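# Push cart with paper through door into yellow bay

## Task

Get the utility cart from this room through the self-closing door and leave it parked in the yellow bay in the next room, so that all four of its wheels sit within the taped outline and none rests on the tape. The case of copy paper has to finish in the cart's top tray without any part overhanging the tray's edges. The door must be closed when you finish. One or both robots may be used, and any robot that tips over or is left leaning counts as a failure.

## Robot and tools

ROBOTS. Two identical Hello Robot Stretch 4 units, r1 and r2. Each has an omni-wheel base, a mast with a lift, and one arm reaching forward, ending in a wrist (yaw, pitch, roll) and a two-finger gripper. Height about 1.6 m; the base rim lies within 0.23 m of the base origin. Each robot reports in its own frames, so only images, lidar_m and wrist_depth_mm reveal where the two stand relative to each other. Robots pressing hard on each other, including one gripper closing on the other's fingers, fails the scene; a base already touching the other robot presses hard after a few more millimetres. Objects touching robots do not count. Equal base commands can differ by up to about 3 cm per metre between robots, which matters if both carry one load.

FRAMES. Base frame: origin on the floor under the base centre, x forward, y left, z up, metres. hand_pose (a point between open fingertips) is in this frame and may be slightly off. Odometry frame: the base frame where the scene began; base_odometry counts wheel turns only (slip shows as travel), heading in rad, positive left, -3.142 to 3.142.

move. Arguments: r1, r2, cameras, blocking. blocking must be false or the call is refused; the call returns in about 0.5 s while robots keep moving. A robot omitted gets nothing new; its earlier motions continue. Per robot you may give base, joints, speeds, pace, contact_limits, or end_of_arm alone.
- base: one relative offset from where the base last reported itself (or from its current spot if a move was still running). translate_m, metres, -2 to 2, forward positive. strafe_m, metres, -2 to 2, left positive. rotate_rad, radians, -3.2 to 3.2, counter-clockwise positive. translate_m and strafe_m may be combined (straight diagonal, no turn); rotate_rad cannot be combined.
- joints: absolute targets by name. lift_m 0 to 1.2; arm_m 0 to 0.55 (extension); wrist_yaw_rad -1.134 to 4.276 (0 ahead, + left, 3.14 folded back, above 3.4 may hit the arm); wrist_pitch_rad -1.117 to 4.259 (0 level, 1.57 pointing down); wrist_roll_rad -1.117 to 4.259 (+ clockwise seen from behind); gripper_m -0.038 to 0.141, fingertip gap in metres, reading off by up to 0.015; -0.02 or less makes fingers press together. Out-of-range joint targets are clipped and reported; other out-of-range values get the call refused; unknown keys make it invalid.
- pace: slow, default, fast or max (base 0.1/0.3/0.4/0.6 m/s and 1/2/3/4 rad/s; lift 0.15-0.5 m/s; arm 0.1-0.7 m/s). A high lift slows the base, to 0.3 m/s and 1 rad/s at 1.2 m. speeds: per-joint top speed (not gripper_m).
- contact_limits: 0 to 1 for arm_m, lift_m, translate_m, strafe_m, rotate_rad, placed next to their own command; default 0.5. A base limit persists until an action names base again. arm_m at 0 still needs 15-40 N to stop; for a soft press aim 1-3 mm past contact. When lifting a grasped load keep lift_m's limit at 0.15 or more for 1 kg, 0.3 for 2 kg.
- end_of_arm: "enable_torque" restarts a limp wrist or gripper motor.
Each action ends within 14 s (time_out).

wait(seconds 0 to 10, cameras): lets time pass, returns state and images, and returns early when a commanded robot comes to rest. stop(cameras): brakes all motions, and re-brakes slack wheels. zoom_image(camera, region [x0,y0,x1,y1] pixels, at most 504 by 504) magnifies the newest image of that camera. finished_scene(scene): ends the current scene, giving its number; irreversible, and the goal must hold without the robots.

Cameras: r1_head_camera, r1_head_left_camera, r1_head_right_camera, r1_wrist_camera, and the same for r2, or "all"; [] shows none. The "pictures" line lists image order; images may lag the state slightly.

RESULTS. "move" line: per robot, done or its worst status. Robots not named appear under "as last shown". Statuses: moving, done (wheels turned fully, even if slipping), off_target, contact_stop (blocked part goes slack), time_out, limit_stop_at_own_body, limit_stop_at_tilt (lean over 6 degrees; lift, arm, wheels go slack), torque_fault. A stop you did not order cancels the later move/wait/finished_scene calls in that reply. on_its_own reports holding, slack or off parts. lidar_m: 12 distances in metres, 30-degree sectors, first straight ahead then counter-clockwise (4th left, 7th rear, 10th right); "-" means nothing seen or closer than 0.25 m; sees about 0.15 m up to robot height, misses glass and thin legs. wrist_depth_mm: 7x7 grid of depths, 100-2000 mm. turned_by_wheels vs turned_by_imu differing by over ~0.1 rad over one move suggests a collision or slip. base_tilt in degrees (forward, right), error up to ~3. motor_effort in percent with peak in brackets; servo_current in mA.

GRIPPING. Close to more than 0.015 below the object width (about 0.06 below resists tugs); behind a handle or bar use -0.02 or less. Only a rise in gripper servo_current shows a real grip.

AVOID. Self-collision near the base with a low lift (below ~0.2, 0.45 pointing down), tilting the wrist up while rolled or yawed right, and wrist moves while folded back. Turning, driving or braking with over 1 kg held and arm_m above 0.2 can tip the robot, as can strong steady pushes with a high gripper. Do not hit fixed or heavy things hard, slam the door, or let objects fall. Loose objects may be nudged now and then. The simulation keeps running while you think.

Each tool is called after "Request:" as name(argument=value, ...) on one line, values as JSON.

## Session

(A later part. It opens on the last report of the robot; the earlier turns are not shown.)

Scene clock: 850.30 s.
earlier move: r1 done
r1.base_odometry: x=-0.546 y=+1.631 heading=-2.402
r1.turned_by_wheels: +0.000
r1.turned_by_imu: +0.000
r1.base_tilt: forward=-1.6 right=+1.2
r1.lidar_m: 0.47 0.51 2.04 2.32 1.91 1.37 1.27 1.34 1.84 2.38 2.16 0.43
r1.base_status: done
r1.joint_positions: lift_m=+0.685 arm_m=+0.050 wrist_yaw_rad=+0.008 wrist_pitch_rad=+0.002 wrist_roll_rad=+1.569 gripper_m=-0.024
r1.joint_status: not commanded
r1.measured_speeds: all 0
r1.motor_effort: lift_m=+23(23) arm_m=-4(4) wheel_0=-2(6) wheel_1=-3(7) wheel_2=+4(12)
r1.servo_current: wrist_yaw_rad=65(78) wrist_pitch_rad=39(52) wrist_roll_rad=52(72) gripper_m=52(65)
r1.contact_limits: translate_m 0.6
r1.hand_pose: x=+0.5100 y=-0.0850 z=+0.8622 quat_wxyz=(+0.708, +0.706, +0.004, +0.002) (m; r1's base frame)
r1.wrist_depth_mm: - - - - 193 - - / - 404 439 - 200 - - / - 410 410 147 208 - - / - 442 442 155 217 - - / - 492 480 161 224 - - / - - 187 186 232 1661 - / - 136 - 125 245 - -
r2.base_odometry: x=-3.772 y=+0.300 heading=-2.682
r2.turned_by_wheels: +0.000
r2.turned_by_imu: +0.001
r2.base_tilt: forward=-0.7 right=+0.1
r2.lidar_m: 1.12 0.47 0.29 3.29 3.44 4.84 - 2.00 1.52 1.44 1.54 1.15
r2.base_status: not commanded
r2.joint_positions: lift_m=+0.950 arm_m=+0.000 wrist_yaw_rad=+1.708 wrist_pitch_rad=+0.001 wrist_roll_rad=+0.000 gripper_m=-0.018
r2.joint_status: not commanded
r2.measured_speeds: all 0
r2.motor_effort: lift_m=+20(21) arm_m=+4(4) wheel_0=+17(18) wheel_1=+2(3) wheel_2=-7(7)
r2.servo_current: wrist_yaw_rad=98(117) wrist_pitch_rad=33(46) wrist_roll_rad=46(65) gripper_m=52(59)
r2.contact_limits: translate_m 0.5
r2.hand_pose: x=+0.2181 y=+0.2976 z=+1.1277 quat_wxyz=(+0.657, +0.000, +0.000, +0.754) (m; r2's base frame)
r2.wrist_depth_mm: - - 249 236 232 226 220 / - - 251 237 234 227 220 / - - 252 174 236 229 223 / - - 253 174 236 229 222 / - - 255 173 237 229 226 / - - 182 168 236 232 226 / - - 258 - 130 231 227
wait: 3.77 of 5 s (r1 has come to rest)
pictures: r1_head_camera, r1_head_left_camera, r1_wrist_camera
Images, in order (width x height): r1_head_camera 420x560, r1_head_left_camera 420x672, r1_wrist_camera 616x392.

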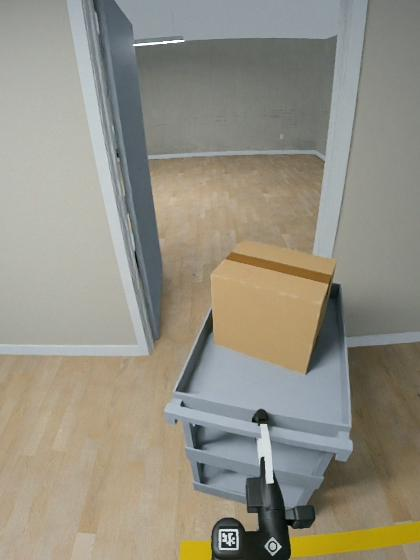

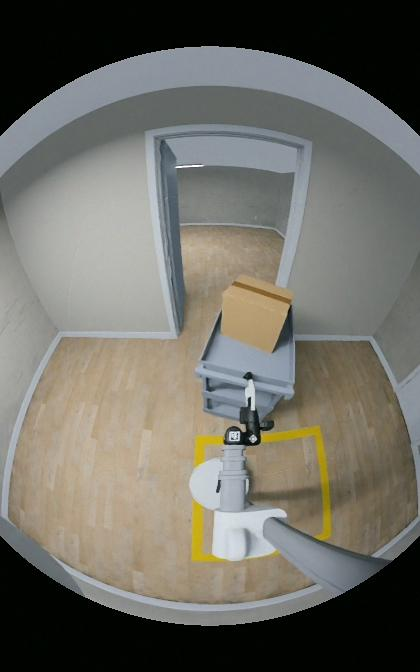

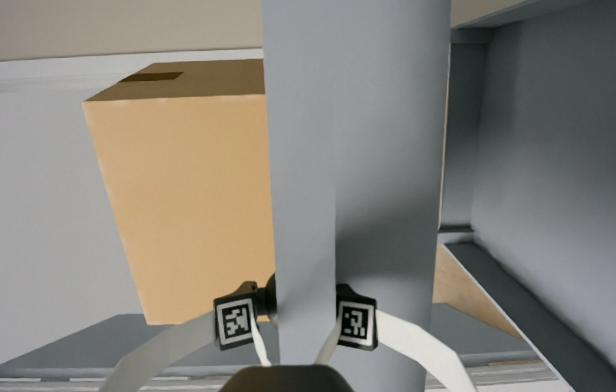

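Request:
move(blocking=false, cameras=[], r1={"base":{"translate_m":-0.45,"strafe_m":-0.23},"joints":{"arm_m":0.005},"pace":"slow","contact_limits":{"translate_m":0.6}})

Request:
wait(seconds=7, cameras=["r1_head_camera","r1_head_left_camera","r1_head_right_camera"])

Scene clock: 870.90 s.
move: r1 moving
r1.base_odometry: x=-0.541 y=+1.644 heading=-2.402
r1.turned_by_wheels: +0.000
r1.turned_by_imu: -0.001
r1.base_tilt: forward=-1.6 right=+1.2
r1.lidar_m: 0.46 0.52 2.04 2.31 1.90 1.37 1.28 1.33 1.81 2.39 2.17 0.42
r1.base_status: translate_m moving; strafe_m moving
r1.joint_positions: lift_m=+0.685 arm_m=+0.038 wrist_yaw_rad=+0.008 wrist_pitch_rad=+0.002 wrist_roll_rad=+1.569 gripper_m=-0.024
r1.joint_status: arm_m moving
r1.measured_speeds: translate_m=-0.048 strafe_m=-0.025 rotate_rad=-0.002 lift_m=+0.000 arm_m=-0.048 wrist_yaw_rad=+0.000 wrist_pitch_rad=+0.000 wrist_roll_rad=+0.000
r1.motor_effort: lift_m=+23(23) arm_m=-6(10) wheel_0=-1(4) wheel_1=-5(8) wheel_2=+11(12)
r1.servo_current: wrist_yaw_rad=59(72) wrist_pitch_rad=39(52) wrist_roll_rad=20(52) gripper_m=59(59)
r1.contact_limits: translate_m 0.6
r1.hand_pose: x=+0.4976 y=-0.0850 z=+0.8622 quat_wxyz=(+0.708, +0.706, +0.004, +0.002) (m; r1's base frame)
r1.wrist_depth_mm: - - - - 191 - - / - 397 430 - 199 - - / - 407 407 147 208 - - / - 449 445 155 216 - - / - 496 473 161 226 - - / - - 191 186 232 1661 - / - 142 164 125 246 - -
r2: as last shown
r2.turned_by_imu: +0.003
r2.lidar_m: 1.11 0.47 0.29 3.30 3.44 4.82 - 2.03 1.51 1.44 1.52 1.17
r2.motor_effort: lift_m=+20(20) arm_m=+3(4) wheel_0=+17(17) wheel_1=+3(3) wheel_2=-7(7)
r2.servo_current: wrist_yaw_rad=111(117) wrist_pitch_rad=39(39) wrist_roll_rad=46(59) gripper_m=52(52)
r2.contact_limits: translate_m 0.5
r2.wrist_depth_mm: - - 250 236 233 224 220 / - - 251 238 235 226 222 / - - 252 175 236 229 223 / - - 254 174 236 229 223 / - - 255 173 238 230 225 / - - 182 168 237 230 225 / - - 258 - 130 231 227
pictures: none
No camera images: "cameras" was empty.

Scene clock: 876.63 s.
earlier move: r1 done
r1.base_odometry: x=-0.368 y=+2.104 heading=-2.402
r1.turned_by_wheels: +0.000
r1.turned_by_imu: +0.001
r1.base_tilt: forward=-1.6 right=+1.3
r1.lidar_m: 0.41 0.44 2.64 2.50 1.25 0.88 0.84 0.89 1.19 2.17 2.26 0.44
r1.base_status: done
r1.joint_positions: lift_m=+0.685 arm_m=+0.005 wrist_yaw_rad=+0.008 wrist_pitch_rad=+0.002 wrist_roll_rad=+1.569 gripper_m=-0.024
r1.joint_status: all done
r1.measured_speeds: all 0
r1.motor_effort: lift_m=+23(23) arm_m=-4(11) wheel_0=+0(4) wheel_1=-1(8) wheel_2=+5(14)
r1.servo_current: wrist_yaw_rad=46(85) wrist_pitch_rad=39(52) wrist_roll_rad=52(65) gripper_m=65(65)
r1.contact_limits: translate_m 0.6
r1.hand_pose: x=+0.4650 y=-0.0850 z=+0.8622 quat_wxyz=(+0.708, +0.706, +0.004, +0.002) (m; r1's base frame)
r1.wrist_depth_mm: - - - - 222 1537 1229 / - - - - 226 1499 - / - 421 480 167 228 - - / 1708 433 436 168 229 - - / 1661 455 455 170 232 - - / 1708 480 469 185 230 - - / 1708 143 177 138 235 - -
r2.base_odometry: x=-3.772 y=+0.300 heading=-2.682
r2.turned_by_wheels: +0.000
r2.turned_by_imu: +0.001
r2.base_tilt: forward=-0.7 right=+0.0
r2.lidar_m: 1.11 0.44 0.27 3.30 3.45 4.80 - 2.00 1.50 1.44 1.52 1.16
r2.base_status: not commanded
r2.joint_positions: lift_m=+0.950 arm_m=+0.000 wrist_yaw_rad=+1.708 wrist_pitch_rad=+0.001 wrist_roll_rad=+0.000 gripper_m=-0.018
r2.joint_status: not commanded
r2.measured_speeds: all 0
r2.motor_effort: lift_m=+20(21) arm_m=+4(4) wheel_0=+17(18) wheel_1=+3(3) wheel_2=-7(7)
r2.servo_current: wrist_yaw_rad=91(117) wrist_pitch_rad=46(52) wrist_roll_rad=33(59) gripper_m=52(59)
r2.contact_limits: translate_m 0.5
r2.hand_pose: x=+0.2181 y=+0.2976 z=+1.1277 quat_wxyz=(+0.657, +0.000, +0.000, +0.754) (m; r2's base frame)
r2.wrist_depth_mm: - - 250 236 234 225 220 / - - 251 237 235 226 220 / - - 253 175 235 229 223 / - - 254 174 237 229 224 / - - 255 173 238 230 225 / - - 182 167 236 231 225 / - - 259 - 130 230 227
wait: 5.73 of 7 s (r1 has come to rest)
pictures: r1_head_camera, r1_head_left_camera, r1_head_right_camera
Images, in order (width x height): r1_head_camera 420x560, r1_head_left_camera 420x672, r1_head_right_camera 420x672.

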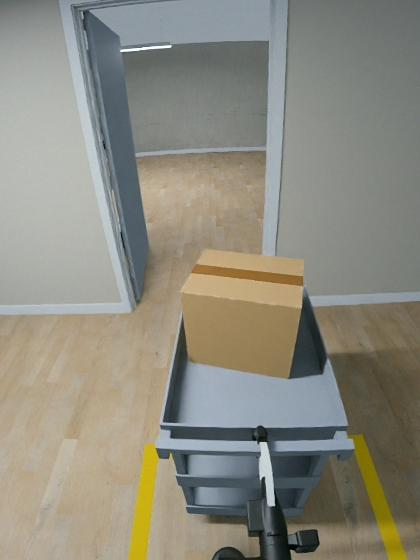

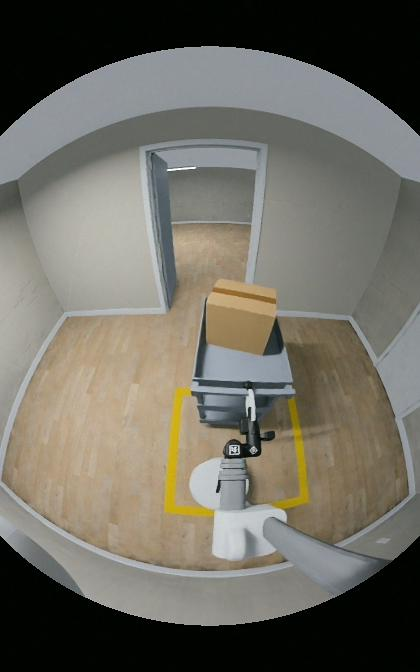

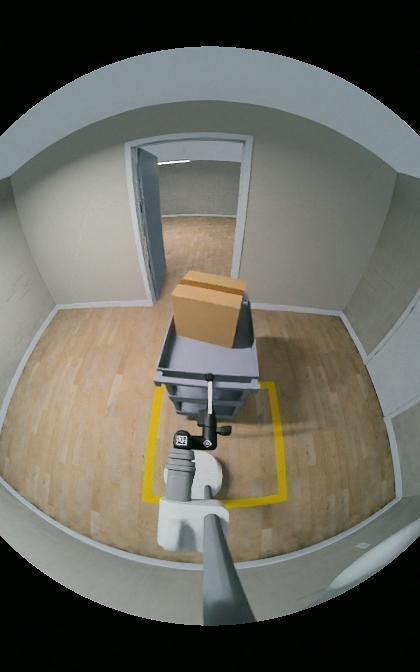

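Request:
move(blocking=false, cameras=[], r1={"base":{"translate_m":-0.4},"pace":"slow","contact_limits":{"translate_m":0.6}})

Request:
wait(seconds=6, cameras=["r1_head_camera","r1_head_left_camera","r1_head_right_camera"])

Scene clock: 885.53 s.
move: r1 moving
r1.base_odometry: x=-0.359 y=+2.112 heading=-2.402
r1.turned_by_wheels: +0.000
r1.turned_by_imu: -0.001
r1.base_tilt: forward=-1.6 right=+1.3
r1.lidar_m: 0.40 0.42 2.65 2.51 1.22 0.86 0.84 0.87 1.19 2.17 2.25 0.45
r1.base_status: translate_m moving
r1.joint_positions: lift_m=+0.685 arm_m=+0.005 wrist_yaw_rad=+0.008 wrist_pitch_rad=+0.002 wrist_roll_rad=+1.569 gripper_m=-0.024
r1.joint_status: not commanded
r1.measured_speeds: translate_m=-0.048 strafe_m=+0.000 rotate_rad=-0.001 lift_m=+0.000 arm_m=+0.000 wrist_yaw_rad=+0.000 wrist_pitch_rad=+0.000 wrist_roll_rad=+0.000
r1.motor_effort: lift_m=+23(23) arm_m=-4(4) wheel_0=-4(4) wheel_1=-3(5) wheel_2=+10(12)
r1.servo_current: wrist_yaw_rad=59(85) wrist_pitch_rad=46(46) wrist_roll_rad=59(59) gripper_m=52(59)
r1.contact_limits: translate_m 0.6
r1.hand_pose: x=+0.4650 y=-0.0850 z=+0.8622 quat_wxyz=(+0.708, +0.706, +0.004, +0.002) (m; r1's base frame)
r1.wrist_depth_mm: - - - - 225 1537 1229 / - - - - 226 1618 - / - 424 484 168 229 - - / 1708 439 436 169 231 - - / 1708 455 452 170 232 - - / 1756 480 216 185 232 - - / 1708 142 182 138 235 - -
r2: as last shown
r2.base_tilt: forward=-0.7 right=+0.1
r2.lidar_m: 1.11 0.45 0.28 3.30 3.46 4.80 - 2.03 1.52 1.45 1.53 1.17
r2.motor_effort: lift_m=+20(21) arm_m=+3(4) wheel_0=+17(17) wheel_1=+3(3) wheel_2=-7(7)
r2.servo_current: wrist_yaw_rad=104(111) wrist_pitch_rad=33(46) wrist_roll_rad=33(52) gripper_m=46(59)
r2.contact_limits: translate_m 0.5
r2.wrist_depth_mm: - - 249 237 234 226 220 / - - 249 237 234 227 220 / - - 252 175 236 229 222 / - - 254 174 237 229 223 / - - 254 174 238 230 224 / - - 183 168 236 230 226 / - - 259 - 130 231 227
pictures: none
No camera images: "cameras" was empty.

Scene clock: 890.30 s.
earlier move: r1 done
r1.base_odometry: x=-0.073 y=+2.373 heading=-2.403
r1.turned_by_wheels: -0.001
r1.turned_by_imu: -0.003
r1.base_tilt: forward=-1.6 right=+1.3
r1.lidar_m: 0.42 0.43 2.62 2.04 0.66 0.46 0.44 0.46 0.64 1.69 2.23 0.43
r1.base_status: done
r1.joint_positions: lift_m=+0.685 arm_m=+0.005 wrist_yaw_rad=-0.003 wrist_pitch_rad=+0.002 wrist_roll_rad=+1.569 gripper_m=-0.024
r1.joint_status: not commanded
r1.measured_speeds: all 0
r1.motor_effort: lift_m=+23(23) arm_m=-4(4) wheel_0=-8(13) wheel_1=-3(8) wheel_2=+0(12)
r1.servo_current: wrist_yaw_rad=46(85) wrist_pitch_rad=39(52) wrist_roll_rad=46(65) gripper_m=59(65)
r1.contact_limits: translate_m 0.6
r1.hand_pose: x=+0.4640 y=-0.0883 z=+0.8622 quat_wxyz=(+0.708, +0.706, +0.000, -0.002) (m; r1's base frame)
r1.wrist_depth_mm: - - - - 224 1661 1229 / - - - - 226 1661 - / - 549 427 168 229 - - / - 436 433 169 229 - - / - 452 455 170 232 - - / - 480 185 185 183 - - / - 151 496 138 235 - -
r2.base_odometry: x=-3.772 y=+0.300 heading=-2.682
r2.turned_by_wheels: +0.000
r2.turned_by_imu: +0.001
r2.base_tilt: forward=-0.7 right=+0.1
r2.lidar_m: 1.09 0.44 0.30 3.28 3.46 4.84 - 2.03 1.49 1.45 1.51 1.15
r2.base_status: not commanded
r2.joint_positions: lift_m=+0.950 arm_m=+0.000 wrist_yaw_rad=+1.708 wrist_pitch_rad=+0.001 wrist_roll_rad=+0.000 gripper_m=-0.018
r2.joint_status: not commanded
r2.measured_speeds: all 0
r2.motor_effort: lift_m=+20(21) arm_m=+4(4) wheel_0=+17(18) wheel_1=+3(3) wheel_2=-7(7)
r2.servo_current: wrist_yaw_rad=98(117) wrist_pitch_rad=39(46) wrist_roll_rad=46(59) gripper_m=46(59)
r2.contact_limits: translate_m 0.5
r2.hand_pose: x=+0.2181 y=+0.2976 z=+1.1277 quat_wxyz=(+0.657, +0.000, +0.000, +0.754) (m; r2's base frame)
r2.wrist_depth_mm: - - 250 237 234 225 220 / - - 251 237 234 227 220 / - - 252 175 235 228 223 / - - 254 174 236 229 223 / - - 255 173 238 230 225 / - - 183 168 236 231 225 / - - 259 - 130 231 227
wait: 4.77 of 6 s (r1 has come to rest)
pictures: r1_head_camera, r1_head_left_camera, r1_head_right_camera
Images, in order (width x height): r1_head_camera 420x560, r1_head_left_camera 420x672, r1_head_right_camera 420x672.

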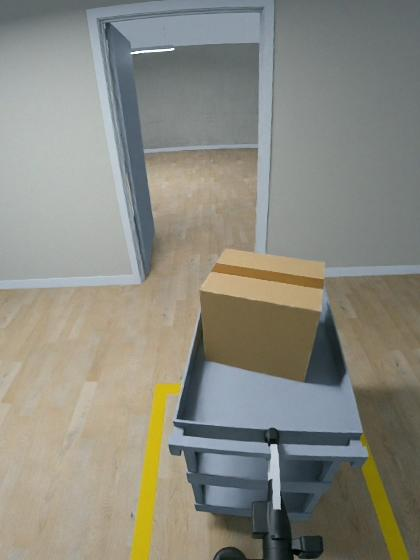

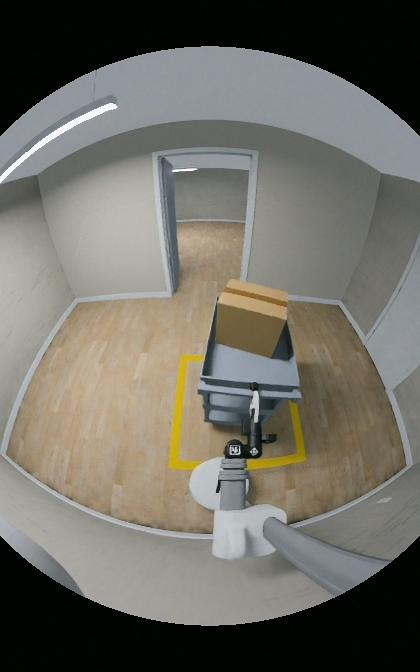

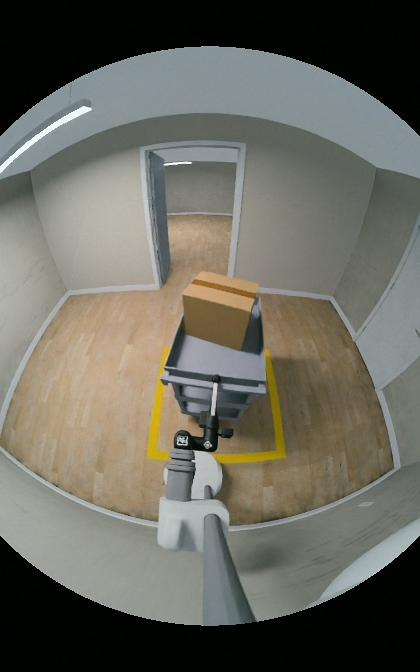

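Request:
move(blocking=false, cameras=["r1_head_camera","r1_head_left_camera","r1_head_right_camera"], r2={"base":{"translate_m":-0.06,"strafe_m":0.18},"joints":{"wrist_yaw_rad":1.55},"pace":"slow","speeds":{"wrist_yaw_rad":0.09},"contact_limits":{"translate_m":0.5}})

Request:
zoom_image(camera="r1_head_camera", region=[0, 330, 420, 760])

Scene clock: 910.93 s.
move: r2 moving
r1: as last shown
r1.turned_by_wheels: +0.000
r1.turned_by_imu: -0.001
r1.lidar_m: 0.41 0.44 2.64 2.05 0.70 0.47 0.44 0.47 0.62 1.68 2.25 0.43
r1.motor_effort: lift_m=+23(23) arm_m=-4(4) wheel_0=-7(8) wheel_1=-4(4) wheel_2=-1(1)
r1.servo_current: wrist_yaw_rad=65(65) wrist_pitch_rad=39(46) wrist_roll_rad=26(72) gripper_m=52(59)
r1.contact_limits: translate_m 0.6
r1.wrist_depth_mm: - - - - 224 1661 1229 / - - - - 226 1661 - / - 544 430 168 229 - - / - 439 436 169 229 - - / - 459 459 170 231 - - / - 480 186 185 183 - - / - 151 492 139 236 - -
r2.base_odometry: x=-3.764 y=+0.292 heading=-2.680
r2.turned_by_wheels: +0.002
r2.turned_by_imu: +0.005
r2.base_tilt: forward=-0.7 right=+0.0
r2.lidar_m: 1.11 0.45 0.32 3.29 3.45 4.82 - 2.03 1.52 1.45 1.54 1.15
r2.base_status: translate_m moving; strafe_m moving
r2.joint_positions: lift_m=+0.950 arm_m=+0.000 wrist_yaw_rad=+1.700 wrist_pitch_rad=+0.001 wrist_roll_rad=+0.000 gripper_m=-0.018
r2.joint_status: wrist_yaw_rad moving
r2.measured_speeds: translate_m=-0.016 strafe_m=+0.047 rotate_rad=+0.001 lift_m=+0.000 arm_m=+0.000 wrist_yaw_rad=-0.077 wrist_pitch_rad=+0.000 wrist_roll_rad=+0.000
r2.motor_effort: lift_m=+20(20) arm_m=+4(4) wheel_0=+3(14) wheel_1=+13(13) wheel_2=+8(8)
r2.servo_current: wrist_yaw_rad=514(514) wrist_pitch_rad=46(46) wrist_roll_rad=52(59) gripper_m=46(59)
r2.contact_limits: translate_m 0.5
r2.hand_pose: x=+0.2204 y=+0.2972 z=+1.1277 quat_wxyz=(+0.660, +0.000, +0.000, +0.751) (m; r2's base frame)
r2.wrist_depth_mm: - - 249 236 233 224 220 / - - 251 238 234 226 221 / - - 252 174 236 227 220 / - - 254 173 237 229 222 / - - 256 173 238 229 224 / - - 183 168 236 231 224 / - - 259 - 237 230 227
pictures: r1_head_camera, r1_head_left_camera, r1_head_right_camera
Images, in order (width x height): r1_head_camera 420x560, r1_head_left_camera 420x672, r1_head_right_camera 420x672.

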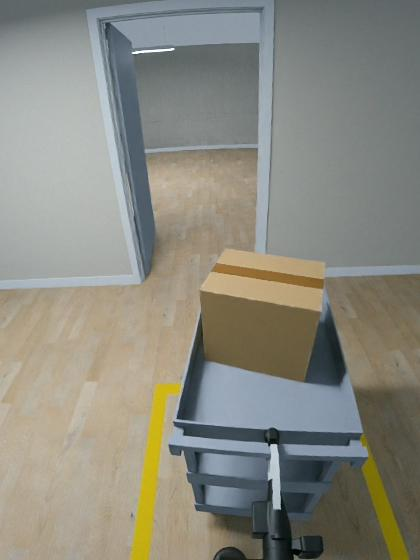

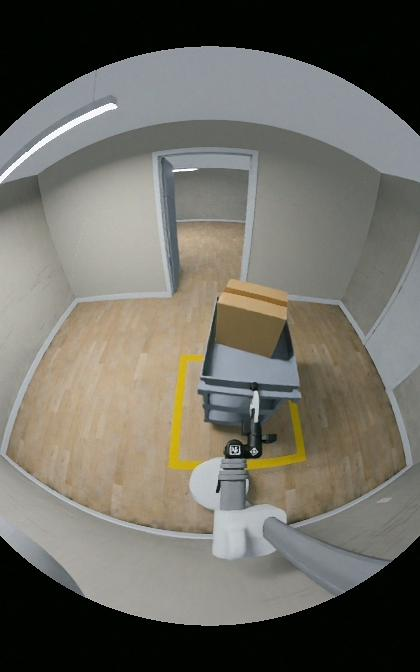

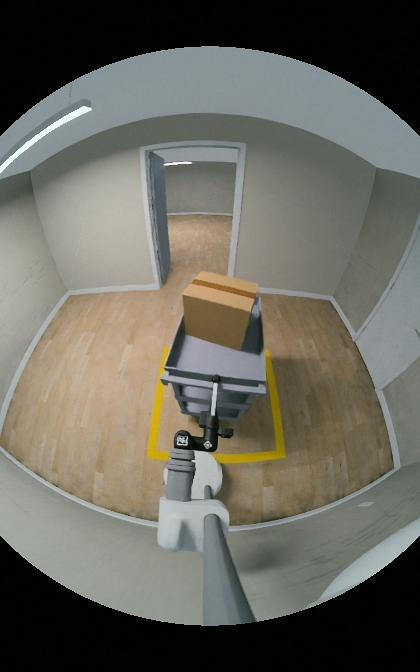

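Invalid region (0, 330, 420, 760): it reaches outside that camera's 420x560 image.

Request:
zoom_image(camera="r1_head_right_camera", region=[130, 260, 310, 480])

Request:
zoom_image(camera="r1_head_left_camera", region=[150, 270, 330, 490])

Request:
wait(seconds=1, cameras=["r2_wrist_camera"])

Scaled by 2.291 from the camera's 420x672 image, which has a finer 600x960 frame.

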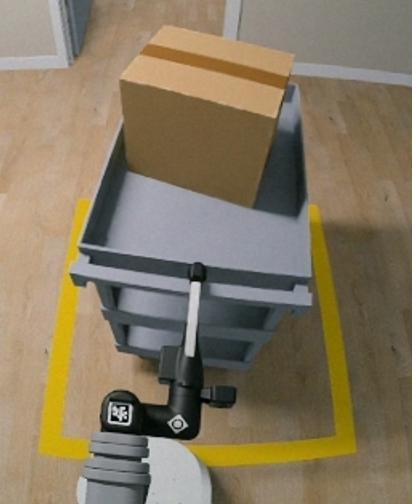

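Scaled by 2.291 from the camera's 420x672 image, which has a finer 600x960 frame.

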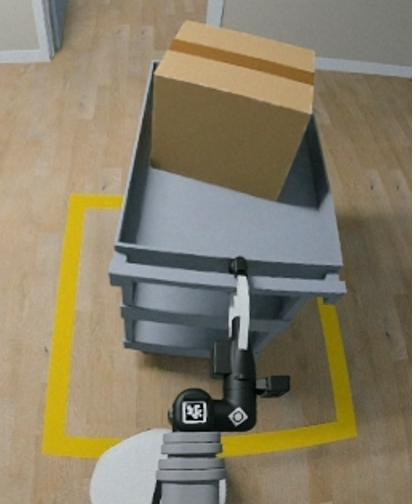

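Scene clock: 923.57 s.
earlier move: r2 done
r1.base_odometry: x=-0.073 y=+2.373 heading=-2.403
r1.turned_by_wheels: +0.000
r1.turned_by_imu: -0.001
r1.base_tilt: forward=-1.6 right=+1.3
r1.lidar_m: 0.41 0.41 2.61 2.03 0.69 0.46 0.41 0.46 0.65 1.67 2.24 0.43
r1.base_status: not commanded
r1.joint_positions: lift_m=+0.685 arm_m=+0.005 wrist_yaw_rad=-0.003 wrist_pitch_rad=+0.002 wrist_roll_rad=+1.569 gripper_m=-0.024
r1.joint_status: not commanded
r1.measured_speeds: all 0
r1.motor_effort: lift_m=+23(23) arm_m=-4(4) wheel_0=-8(9) wheel_1=-3(4) wheel_2=-1(1)
r1.servo_current: wrist_yaw_rad=39(65) wrist_pitch_rad=39(52) wrist_roll_rad=39(72) gripper_m=65(65)
r1.contact_limits: translate_m 0.6
r1.hand_pose: x=+0.4640 y=-0.0883 z=+0.8622 quat_wxyz=(+0.708, +0.706, +0.000, -0.002) (m; r1's base frame)
r1.wrist_depth_mm: - - - - 224 1661 1229 / - - - - 225 1661 - / - 544 430 168 227 - - / - 436 436 168 230 - - / - 452 452 170 232 - - / - 480 186 185 183 - - / - 151 496 138 234 - -
r2.base_odometry: x=-3.639 y=+0.166 heading=-2.680
r2.turned_by_wheels: -0.001
r2.turned_by_imu: +0.005
r2.base_tilt: forward=-0.7 right=+0.0
r2.lidar_m: 0.94 0.31 0.33 3.10 3.29 4.59 - 2.26 1.69 1.63 1.64 1.21
r2.base_status: done
r2.joint_positions: lift_m=+0.950 arm_m=+0.000 wrist_yaw_rad=+1.557 wrist_pitch_rad=+0.001 wrist_roll_rad=+0.000 gripper_m=-0.018
r2.joint_status: all done
r2.measured_speeds: all 0
r2.motor_effort: lift_m=+20(20) arm_m=+3(4) wheel_0=+2(14) wheel_1=+3(17) wheel_2=+9(11)
r2.servo_current: wrist_yaw_rad=65(566) wrist_pitch_rad=46(46) wrist_roll_rad=52(59) gripper_m=52(59)
r2.contact_limits: translate_m 0.5
r2.hand_pose: x=+0.2623 y=+0.2871 z=+1.1277 quat_wxyz=(+0.712, +0.000, +0.000, +0.702) (m; r2's base frame)
r2.wrist_depth_mm: - - 252 163 235 226 220 / - - 253 167 235 227 221 / - - 254 166 236 229 224 / - - 256 168 238 230 223 / - - 257 167 240 230 226 / - - 187 168 183 232 227 / - - 259 - 241 231 228
wait: 0.00 of 1 s (r2 has come to rest)
pictures: r2_wrist_camera
Images, in order (width x height): r2_wrist_camera 616x392.

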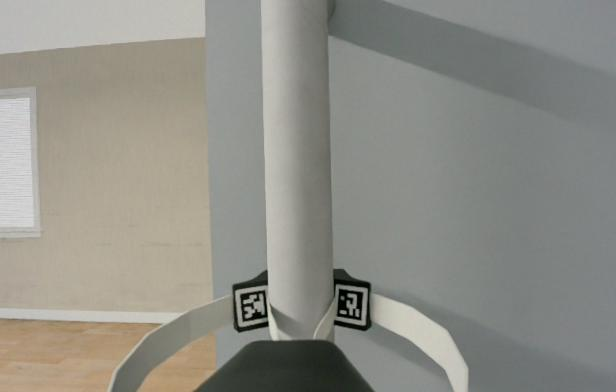

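Request:
move(blocking=false, cameras=[], r1={"joints":{"gripper_m":0.12}}, r2={"base":{"translate_m":-0.05,"strafe_m":0.282},"joints":{"wrist_yaw_rad":1.309},"pace":"slow","speeds":{"wrist_yaw_rad":0.09},"contact_limits":{"translate_m":0.5}})

Request:
wait(seconds=2, cameras=["r1_head_camera"])

Request:
wait(seconds=2.5, cameras=["r1_wrist_camera","r2_wrist_camera"])

Scene clock: 949.30 s.
move: r1 moving; r2 moving
r1.base_odometry: x=-0.073 y=+2.373 heading=-2.403
r1.turned_by_wheels: +0.000
r1.turned_by_imu: -0.002
r1.base_tilt: forward=-1.6 right=+1.3
r1.lidar_m: 0.41 0.44 2.62 2.05 0.67 0.48 0.45 0.47 0.66 1.69 2.24 0.45
r1.base_status: not commanded
r1.joint_positions: lift_m=+0.685 arm_m=+0.005 wrist_yaw_rad=-0.004 wrist_pitch_rad=+0.002 wrist_roll_rad=+1.569 gripper_m=+0.001
r1.joint_status: gripper_m moving
r1.measured_speeds: all 0
r1.motor_effort: lift_m=+23(23) arm_m=+0(4) wheel_0=-7(9) wheel_1=-2(4) wheel_2=-2(2)
r1.servo_current: wrist_yaw_rad=52(59) wrist_pitch_rad=39(46) wrist_roll_rad=85(85) gripper_m=59(59)
r1.contact_limits: translate_m 0.6
r1.hand_pose: x=+0.4639 y=-0.0886 z=+0.8622 quat_wxyz=(+0.708, +0.706, -0.001, -0.002) (m; r1's base frame)
r1.wrist_depth_mm: - - - - 226 1618 1205 / - - - - 229 1661 - / - 544 427 170 230 - - / - 439 439 171 231 - - / - 462 452 173 234 - - / - 484 208 187 185 - - / - - 183 147 237 - -
r2.base_odometry: x=-3.631 y=+0.155 heading=-2.679
r2.turned_by_wheels: +0.001
r2.turned_by_imu: +0.005
r2.base_tilt: forward=-0.7 right=+0.0
r2.lidar_m: 0.88 0.33 0.35 3.12 3.27 4.55 - 2.29 1.70 1.63 1.66 1.24
r2.base_status: translate_m moving; strafe_m moving
r2.joint_positions: lift_m=+0.950 arm_m=+0.000 wrist_yaw_rad=+1.527 wrist_pitch_rad=+0.001 wrist_roll_rad=+0.000 gripper_m=-0.018
r2.joint_status: wrist_yaw_rad moving
r2.measured_speeds: translate_m=-0.009 strafe_m=+0.051 rotate_rad=-0.001 lift_m=+0.000 arm_m=+0.000 wrist_yaw_rad=-0.071 wrist_pitch_rad=+0.000 wrist_roll_rad=+0.000
r2.motor_effort: lift_m=+20(20) arm_m=+4(4) wheel_0=-2(7) wheel_1=+6(9) wheel_2=+9(10)
r2.servo_current: wrist_yaw_rad=104(104) wrist_pitch_rad=46(46) wrist_roll_rad=46(59) gripper_m=52(52)
r2.contact_limits: translate_m 0.5
r2.hand_pose: x=+0.2708 y=+0.2843 z=+1.1277 quat_wxyz=(+0.722, +0.000, +0.000, +0.692) (m; r2's base frame)
r2.wrist_depth_mm: - - 251 164 236 228 221 / - - 251 165 235 227 224 / - - 253 166 236 230 224 / - - 254 168 239 231 224 / - - 257 167 241 231 227 / - - 187 170 183 232 228 / - - 259 - - 230 229
pictures: none
No camera images: "cameras" was empty.

Scene clock: 951.00 s.
earlier move: r1 done; r2 moving
r1.base_odometry: x=-0.073 y=+2.373 heading=-2.402
r1.turned_by_wheels: +0.000
r1.turned_by_imu: +0.000
r1.base_tilt: forward=-1.6 right=+1.3
r1.lidar_m: 0.41 0.44 2.65 2.02 0.68 0.48 0.43 0.46 0.67 1.68 2.23 0.43
r1.base_status: not commanded
r1.joint_positions: lift_m=+0.685 arm_m=+0.005 wrist_yaw_rad=-0.003 wrist_pitch_rad=+0.002 wrist_roll_rad=+1.569 gripper_m=+0.120
r1.joint_status: all done
r1.measured_speeds: all 0
r1.motor_effort: lift_m=+23(23) arm_m=+4(4) wheel_0=-3(9) wheel_1=-2(4) wheel_2=-2(3)
r1.servo_current: wrist_yaw_rad=59(65) wrist_pitch_rad=33(46) wrist_roll_rad=33(85) gripper_m=39(104)
r1.contact_limits: translate_m 0.6
r1.hand_pose: x=+0.4640 y=-0.0882 z=+0.8624 quat_wxyz=(+0.708, +0.706, +0.000, -0.002) (m; r1's base frame)
r1.wrist_depth_mm: - - - 232 233 1708 1205 / - - - - 236 1708 - / - 544 436 236 238 - - / - 445 445 237 239 - - / - 469 462 181 242 - - / - 477 480 182 243 196 - / - 504 512 145 247 1808 -
r2.base_odometry: x=-3.536 y=+0.027 heading=-2.680
r2.turned_by_wheels: +0.000
r2.turned_by_imu: +0.001
r2.base_tilt: forward=-0.6 right=+0.0
r2.lidar_m: 0.71 0.34 0.39 2.94 3.12 4.31 - 2.48 1.87 1.79 1.69 1.26
r2.base_status: translate_m moving; strafe_m moving
r2.joint_positions: lift_m=+0.950 arm_m=+0.000 wrist_yaw_rad=+1.360 wrist_pitch_rad=+0.001 wrist_roll_rad=+0.000 gripper_m=-0.018
r2.joint_status: wrist_yaw_rad moving
r2.measured_speeds: translate_m=-0.018 strafe_m=+0.097 rotate_rad=+0.001 lift_m=+0.000 arm_m=+0.000 wrist_yaw_rad=-0.099 wrist_pitch_rad=+0.000 wrist_roll_rad=+0.000
r2.motor_effort: lift_m=+21(21) arm_m=+4(4) wheel_0=-3(7) wheel_1=+4(10) wheel_2=+9(11)
r2.servo_current: wrist_yaw_rad=26(169) wrist_pitch_rad=46(46) wrist_roll_rad=46(65) gripper_m=52(59)
r2.contact_limits: translate_m 0.5
r2.hand_pose: x=+0.3166 y=+0.2637 z=+1.1277 quat_wxyz=(+0.777, +0.000, +0.000, +0.629) (m; r2's base frame)
r2.wrist_depth_mm: - - 248 163 236 232 227 / - - 249 164 237 233 228 / - - 251 165 239 235 230 / - - 252 167 240 236 231 / - - 254 167 243 236 232 / - - 187 168 182 237 234 / - - 256 - 244 236 234
wait: 1.70 of 2 s (r1 has come to rest)
pictures: r1_head_camera
Images, in order (width x height): r1_head_camera 420x560.

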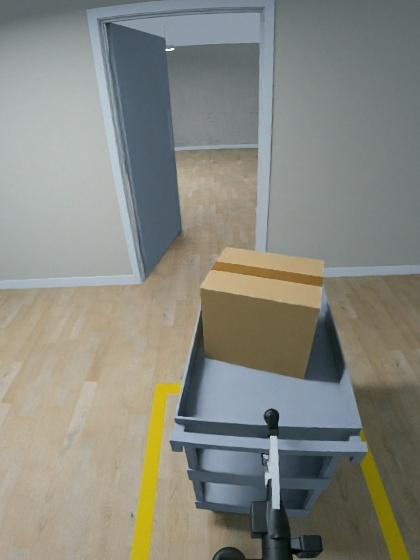

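Scene clock: 952.90 s.
earlier move: r2 done
r1.base_odometry: x=-0.073 y=+2.373 heading=-2.402
r1.turned_by_wheels: +0.000
r1.turned_by_imu: +0.000
r1.base_tilt: forward=-1.6 right=+1.3
r1.lidar_m: 0.42 0.46 2.65 2.01 0.65 0.47 0.45 0.46 0.64 1.70 2.25 0.44
r1.base_status: not commanded
r1.joint_positions: lift_m=+0.685 arm_m=+0.005 wrist_yaw_rad=-0.003 wrist_pitch_rad=+0.002 wrist_roll_rad=+1.569 gripper_m=+0.120
r1.joint_status: all done
r1.measured_speeds: all 0
r1.motor_effort: lift_m=+23(23) arm_m=+4(4) wheel_0=-3(9) wheel_1=-2(4) wheel_2=-2(3)
r1.servo_current: wrist_yaw_rad=78(78) wrist_pitch_rad=33(52) wrist_roll_rad=39(85) gripper_m=46(104)
r1.contact_limits: translate_m 0.6
r1.hand_pose: x=+0.4640 y=-0.0882 z=+0.8624 quat_wxyz=(+0.708, +0.706, +0.000, -0.002) (m; r1's base frame)
r1.wrist_depth_mm: - - - 233 233 1708 1182 / - - - - 236 1708 - / - 544 436 236 236 - - / - 445 445 239 240 - - / - 469 469 181 242 - - / - 473 480 183 243 195 - / - 508 508 145 247 1863 -
r2.base_odometry: x=-3.469 y=-0.064 heading=-2.681
r2.turned_by_wheels: -0.001
r2.turned_by_imu: -0.002
r2.base_tilt: forward=-0.6 right=+0.0
r2.lidar_m: 0.64 0.35 1.85 2.84 3.01 4.13 - 2.63 1.96 1.90 1.75 1.28
r2.base_status: done
r2.joint_positions: lift_m=+0.950 arm_m=+0.000 wrist_yaw_rad=+1.291 wrist_pitch_rad=+0.001 wrist_roll_rad=+0.000 gripper_m=-0.018
r2.joint_status: all done
r2.measured_speeds: all 0
r2.motor_effort: lift_m=+20(21) arm_m=-4(4) wheel_0=-12(12) wheel_1=-8(10) wheel_2=+12(13)
r2.servo_current: wrist_yaw_rad=104(169) wrist_pitch_rad=39(52) wrist_roll_rad=59(65) gripper_m=59(59)
r2.contact_limits: translate_m 0.5
r2.hand_pose: x=+0.3347 y=+0.2530 z=+1.1277 quat_wxyz=(+0.799, +0.000, +0.000, +0.601) (m; r2's base frame)
r2.wrist_depth_mm: - - - 171 233 231 227 / - - - 242 235 231 229 / - - - 243 236 233 229 / - - - 244 237 235 231 / - - - 206 239 236 232 / - - - 183 176 235 234 / - - 145 - 242 239 236
wait: 1.90 of 2.5 s (r2 has come to rest)
pictures: r1_wrist_camera, r2_wrist_camera
Images, in order (width x height): r1_wrist_camera 616x392, r2_wrist_camera 616x392.

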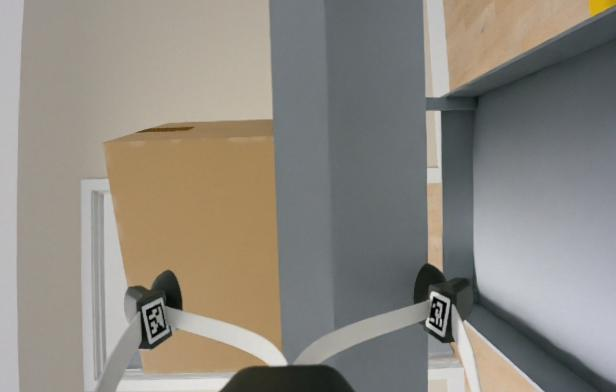

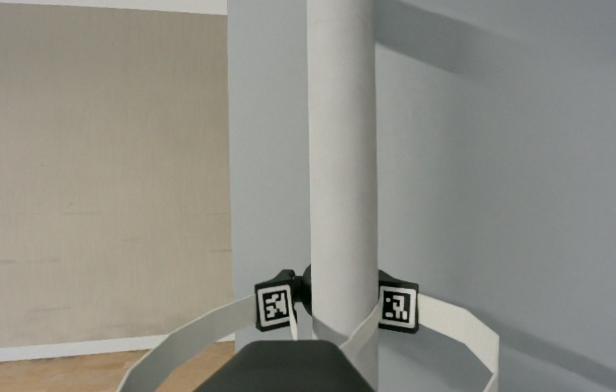

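Request:
move(blocking=false, cameras=[], r1={"base":{"translate_m":-0.14},"contact_limits":{"translate_m":0.2},"pace":"slow"}, r2={"base":{"translate_m":0.045,"strafe_m":0.286},"joints":{"wrist_yaw_rad":1.047},"pace":"slow","speeds":{"wrist_yaw_rad":0.09},"contact_limits":{"translate_m":0.5}})

Request:
wait(seconds=2.2, cameras=["r1_wrist_camera"])

Request:
wait(seconds=2.5, cameras=["r1_head_camera","r2_wrist_camera"])

Scene clock: 960.03 s.
move: r1 moving; r2 moving
r1.base_odometry: x=-0.063 y=+2.382 heading=-2.403
r1.turned_by_wheels: +0.000
r1.turned_by_imu: -0.001
r1.base_tilt: forward=-1.5 right=+1.3
r1.lidar_m: 0.42 0.47 2.64 2.02 0.63 0.47 0.42 0.46 0.64 1.65 2.25 0.46
r1.base_status: translate_m moving
r1.joint_positions: lift_m=+0.685 arm_m=+0.005 wrist_yaw_rad=-0.003 wrist_pitch_rad=+0.002 wrist_roll_rad=+1.569 gripper_m=+0.120
r1.joint_status: not commanded
r1.measured_speeds: translate_m=-0.049 strafe_m=+0.000 rotate_rad=-0.001 lift_m=+0.000 arm_m=+0.000 wrist_yaw_rad=+0.000 wrist_pitch_rad=+0.000 wrist_roll_rad=+0.000
r1.motor_effort: lift_m=+23(23) arm_m=+4(4) wheel_0=-5(5) wheel_1=-5(6) wheel_2=+7(7)
r1.servo_current: wrist_yaw_rad=46(59) wrist_pitch_rad=46(46) wrist_roll_rad=39(65) gripper_m=39(46)
r1.contact_limits: translate_m 0.2
r1.hand_pose: x=+0.4640 y=-0.0882 z=+0.8624 quat_wxyz=(+0.708, +0.706, +0.000, -0.001) (m; r1's base frame)
r1.wrist_depth_mm: - - - 243 244 1661 1205 / - - - 247 246 1708 - / - - 449 248 249 - - / - 455 462 250 250 - - / - 477 477 251 253 - - / - 214 492 194 254 196 - / - - 521 145 257 1863 -
r2.base_odometry: x=-3.465 y=-0.077 heading=-2.683
r2.turned_by_wheels: -0.002
r2.turned_by_imu: -0.001
r2.base_tilt: forward=-0.6 right=+0.0
r2.lidar_m: 0.60 0.39 1.87 2.81 2.97 4.14 - 2.65 1.97 1.91 1.75 1.28
r2.base_status: translate_m moving; strafe_m moving
r2.joint_positions: lift_m=+0.950 arm_m=+0.000 wrist_yaw_rad=+1.255 wrist_pitch_rad=+0.001 wrist_roll_rad=+0.000 gripper_m=-0.018
r2.joint_status: wrist_yaw_rad moving
r2.measured_speeds: translate_m=+0.008 strafe_m=+0.052 rotate_rad=-0.002 lift_m=+0.000 arm_m=+0.000 wrist_yaw_rad=-0.084 wrist_pitch_rad=+0.000 wrist_roll_rad=+0.000
r2.motor_effort: lift_m=+20(21) arm_m=-4(4) wheel_0=-20(20) wheel_1=-3(7) wheel_2=-1(12)
r2.servo_current: wrist_yaw_rad=91(130) wrist_pitch_rad=46(46) wrist_roll_rad=52(59) gripper_m=52(52)
r2.contact_limits: translate_m 0.5
r2.hand_pose: x=+0.3435 y=+0.2470 z=+1.1277 quat_wxyz=(+0.809, +0.000, +0.000, +0.587) (m; r2's base frame)
r2.wrist_depth_mm: - - 244 163 236 235 230 / - - 246 242 238 236 232 / - - 247 167 238 236 233 / - - - 168 240 238 235 / - - - 169 242 239 235 / - - 249 170 178 239 237 / - - 251 - 244 240 238
pictures: none
No camera images: "cameras" was empty.

Scene clock: 962.20 s.
earlier move: r1 done; r2 moving
r1.base_odometry: x=+0.031 y=+2.468 heading=-2.403
r1.turned_by_wheels: +0.000
r1.turned_by_imu: +0.000
r1.base_tilt: forward=-1.5 right=+1.2
r1.lidar_m: 0.55 2.56 2.62 1.42 0.48 0.30 0.30 0.34 0.44 1.18 2.27 0.55
r1.base_status: done
r1.joint_positions: lift_m=+0.685 arm_m=+0.005 wrist_yaw_rad=-0.003 wrist_pitch_rad=+0.002 wrist_roll_rad=+1.569 gripper_m=+0.120
r1.joint_status: not commanded
r1.measured_speeds: all 0
r1.motor_effort: lift_m=+23(23) arm_m=+4(4) wheel_0=-4(8) wheel_1=-4(6) wheel_2=+3(7)
r1.servo_current: wrist_yaw_rad=59(72) wrist_pitch_rad=52(52) wrist_roll_rad=39(65) gripper_m=39(52)
r1.contact_limits: translate_m 0.2
r1.hand_pose: x=+0.4640 y=-0.0882 z=+0.8624 quat_wxyz=(+0.708, +0.706, +0.000, -0.001) (m; r1's base frame)
r1.wrist_depth_mm: - - - 310 375 1397 1138 / - - - - 854 732 - / - - 741 569 - - - / - - 580 569 - - - / - - 603 603 - - - / - - 634 325 192 196 - / - - - 144 - - -
r2.base_odometry: x=-3.403 y=-0.275 heading=-2.683
r2.turned_by_wheels: +0.000
r2.turned_by_imu: -0.003
r2.base_tilt: forward=-0.6 right=+0.1
r2.lidar_m: 0.54 0.39 1.79 2.59 2.78 3.85 - 2.95 2.18 2.11 1.70 1.25
r2.base_status: translate_m moving; strafe_m moving
r2.joint_positions: lift_m=+0.950 arm_m=+0.000 wrist_yaw_rad=+1.060 wrist_pitch_rad=+0.001 wrist_roll_rad=+0.000 gripper_m=-0.018
r2.joint_status: wrist_yaw_rad moving
r2.measured_speeds: translate_m=+0.014 strafe_m=+0.100 rotate_rad=+0.000 lift_m=+0.000 arm_m=+0.000 wrist_yaw_rad=-0.096 wrist_pitch_rad=+0.000 wrist_roll_rad=+0.000
r2.motor_effort: lift_m=+20(21) arm_m=-4(4) wheel_0=-15(20) wheel_1=-3(7) wheel_2=-3(12)
r2.servo_current: wrist_yaw_rad=72(130) wrist_pitch_rad=39(46) wrist_roll_rad=46(59) gripper_m=46(59)
r2.contact_limits: translate_m 0.5
r2.hand_pose: x=+0.3882 y=+0.2088 z=+1.1277 quat_wxyz=(+0.863, +0.000, +0.000, +0.506) (m; r2's base frame)
r2.wrist_depth_mm: - - 243 164 236 235 232 / - - 244 242 237 236 234 / - - 246 242 239 236 235 / - - - 168 241 237 236 / - - - 169 242 239 237 / - - 249 172 177 240 238 / - - 250 - 244 241 240
wait: 2.17 of 2.2 s (r1 has come to rest)
pictures: r1_wrist_camera
Images, in order (width x height): r1_wrist_camera 616x392.

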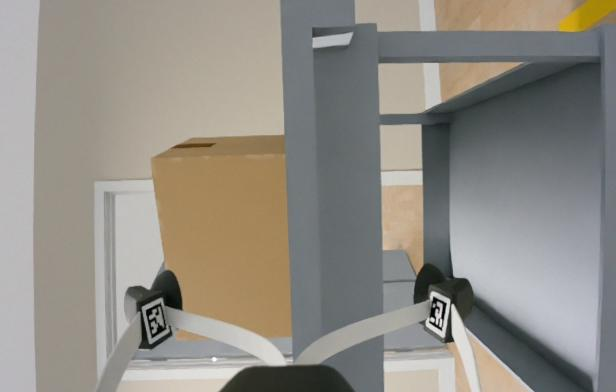

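Scene clock: 964.70 s.
earlier move: r2 moving
r1.base_odometry: x=+0.031 y=+2.468 heading=-2.403
r1.turned_by_wheels: +0.000
r1.turned_by_imu: +0.000
r1.base_tilt: forward=-1.6 right=+1.3
r1.lidar_m: 0.53 2.55 2.65 1.45 0.46 0.32 0.30 0.33 0.45 1.17 2.28 0.54
r1.base_status: done
r1.joint_positions: lift_m=+0.685 arm_m=+0.005 wrist_yaw_rad=-0.003 wrist_pitch_rad=+0.002 wrist_roll_rad=+1.569 gripper_m=+0.120
r1.joint_status: not commanded
r1.measured_speeds: all 0
r1.motor_effort: lift_m=+23(23) arm_m=+4(4) wheel_0=-4(8) wheel_1=-4(6) wheel_2=+3(7)
r1.servo_current: wrist_yaw_rad=65(72) wrist_pitch_rad=52(52) wrist_roll_rad=33(65) gripper_m=46(52)
r1.contact_limits: translate_m 0.2
r1.hand_pose: x=+0.4640 y=-0.0882 z=+0.8624 quat_wxyz=(+0.708, +0.706, +0.000, -0.001) (m; r1's base frame)
r1.wrist_depth_mm: - - - 312 375 1430 1160 / - - - - 878 741 - / - - 750 569 - - - / - - 574 574 - - - / - - 603 603 - - - / - - 634 325 192 196 - / - - - 144 - - -
r2.base_odometry: x=-3.383 y=-0.341 heading=-2.681
r2.turned_by_wheels: +0.001
r2.turned_by_imu: -0.080
r2.base_tilt: forward=-0.6 right=+0.1
r2.lidar_m: 0.55 0.38 1.56 2.52 2.59 3.44 - 3.38 2.35 2.21 1.83 1.25
r2.base_status: translate_m moving; strafe_m moving
r2.joint_positions: lift_m=+0.950 arm_m=+0.000 wrist_yaw_rad=+1.029 wrist_pitch_rad=+0.001 wrist_roll_rad=+0.000 gripper_m=-0.018
r2.joint_status: all done
r2.measured_speeds: all 0
r2.motor_effort: lift_m=+20(21) arm_m=-4(5) wheel_0=-3(20) wheel_1=-7(12) wheel_2=+6(12)
r2.servo_current: wrist_yaw_rad=104(130) wrist_pitch_rad=33(52) wrist_roll_rad=46(59) gripper_m=52(59)
r2.contact_limits: translate_m 0.5
r2.hand_pose: x=+0.3945 y=+0.2021 z=+1.1277 quat_wxyz=(+0.870, +0.000, +0.000, +0.492) (m; r2's base frame)
r2.wrist_depth_mm: - - 243 166 240 238 237 / - - 245 166 243 240 240 / - - 246 167 244 242 240 / - - 249 167 244 243 242 / - - 249 167 246 244 243 / - - 250 168 181 246 244 / - - 251 - 248 247 246
wait: 2.50 s; no rest
pictures: r1_head_camera, r2_wrist_camera
Images, in order (width x height): r1_head_camera 420x560, r2_wrist_camera 616x392.

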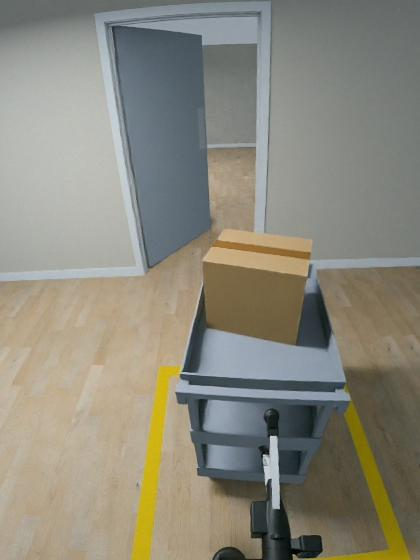

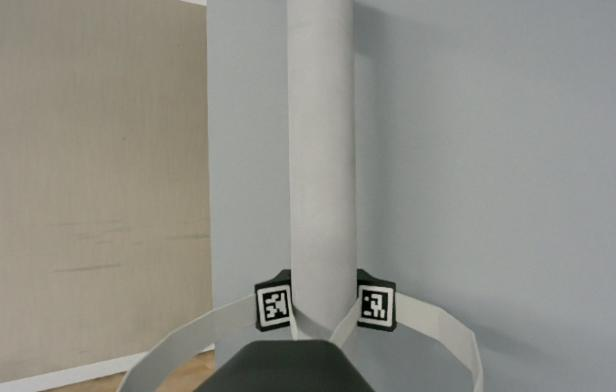

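Request:
move(blocking=false, cameras=["r2_head_camera","r2_head_left_camera"], r1={"base":{"strafe_m":0.9},"contact_limits":{"strafe_m":0.2}})

Request:
zoom_image(camera="r2_head_left_camera", region=[0, 100, 420, 600])

Scene clock: 991.47 s.
earlier move: r2 done
move: r1 moving
r1.base_odometry: x=+0.055 y=+2.441 heading=-2.403
r1.turned_by_wheels: +0.000
r1.turned_by_imu: -0.002
r1.base_tilt: forward=-1.6 right=+1.3
r1.lidar_m: 0.54 2.52 2.59 1.46 0.49 0.30 0.30 0.31 0.49 1.19 2.30 0.56
r1.base_status: strafe_m moving
r1.joint_positions: lift_m=+0.685 arm_m=+0.005 wrist_yaw_rad=-0.003 wrist_pitch_rad=+0.002 wrist_roll_rad=+1.569 gripper_m=+0.120
r1.joint_status: not commanded
r1.measured_speeds: translate_m=+0.001 strafe_m=+0.142 rotate_rad=-0.005 lift_m=+0.000 arm_m=+0.000 wrist_yaw_rad=+0.000 wrist_pitch_rad=+0.000 wrist_roll_rad=+0.000
r1.motor_effort: lift_m=+23(23) arm_m=+4(4) wheel_0=-10(11) wheel_1=+10(10) wheel_2=+0(2)
r1.servo_current: wrist_yaw_rad=52(65) wrist_pitch_rad=33(52) wrist_roll_rad=46(65) gripper_m=52(52)
r1.contact_limits: strafe_m 0.2
r1.hand_pose: x=+0.4640 y=-0.0882 z=+0.8624 quat_wxyz=(+0.708, +0.706, +0.000, -0.001) (m; r1's base frame)
r1.wrist_depth_mm: - - - - 377 382 382 / - - - - - 1808 - / - - 580 569 - - - / - - 591 585 - - - / - - 615 609 - - - / - - 634 325 192 196 - / - - - 144 - 1983 -
r2.base_odometry: x=-3.383 y=-0.341 heading=-2.681
r2.turned_by_wheels: +0.000
r2.turned_by_imu: +0.003
r2.base_tilt: forward=-0.6 right=+0.1
r2.lidar_m: 0.56 0.38 1.63 2.53 2.60 3.41 - 3.37 2.34 2.20 1.81 1.26
r2.base_status: done
r2.joint_positions: lift_m=+0.950 arm_m=+0.000 wrist_yaw_rad=+1.029 wrist_pitch_rad=+0.001 wrist_roll_rad=+0.000 gripper_m=-0.018
r2.joint_status: not commanded
r2.measured_speeds: all 0
r2.motor_effort: lift_m=+20(20) arm_m=-4(5) wheel_0=-4(5) wheel_1=-7(8) wheel_2=+5(6)
r2.servo_current: wrist_yaw_rad=98(111) wrist_pitch_rad=39(46) wrist_roll_rad=46(52) gripper_m=52(59)
r2.contact_limits: translate_m 0.5
r2.hand_pose: x=+0.3945 y=+0.2021 z=+1.1277 quat_wxyz=(+0.870, +0.000, +0.000, +0.492) (m; r2's base frame)
r2.wrist_depth_mm: - - 243 166 241 240 238 / - - 245 167 242 241 239 / - - 247 167 244 242 241 / - - 247 168 245 243 243 / - - 250 169 247 246 245 / - - 250 169 182 245 245 / - - 251 - 248 246 246
pictures: r2_head_camera, r2_head_left_camera
Images, in order (width x height): r2_head_camera 420x560, r2_head_left_camera 420x672.

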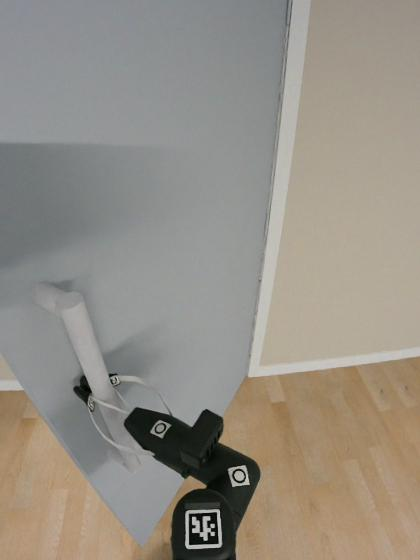

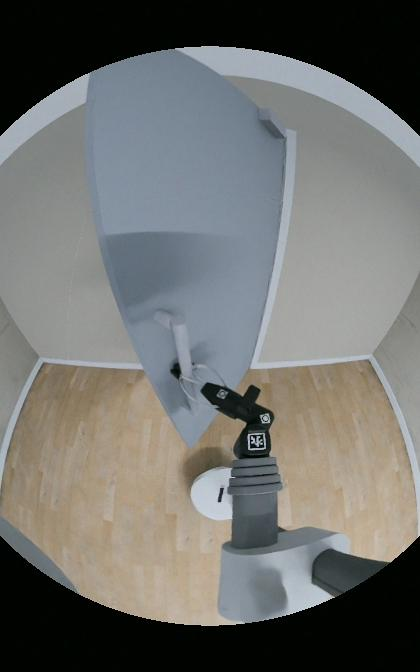

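Scaled by 1.008 from the camera's 420x672 image, which has a finer 600x960 frame.

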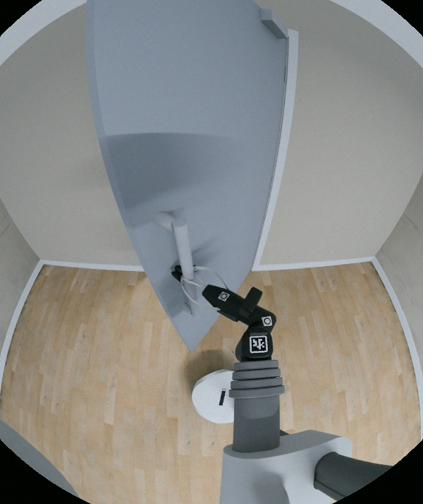

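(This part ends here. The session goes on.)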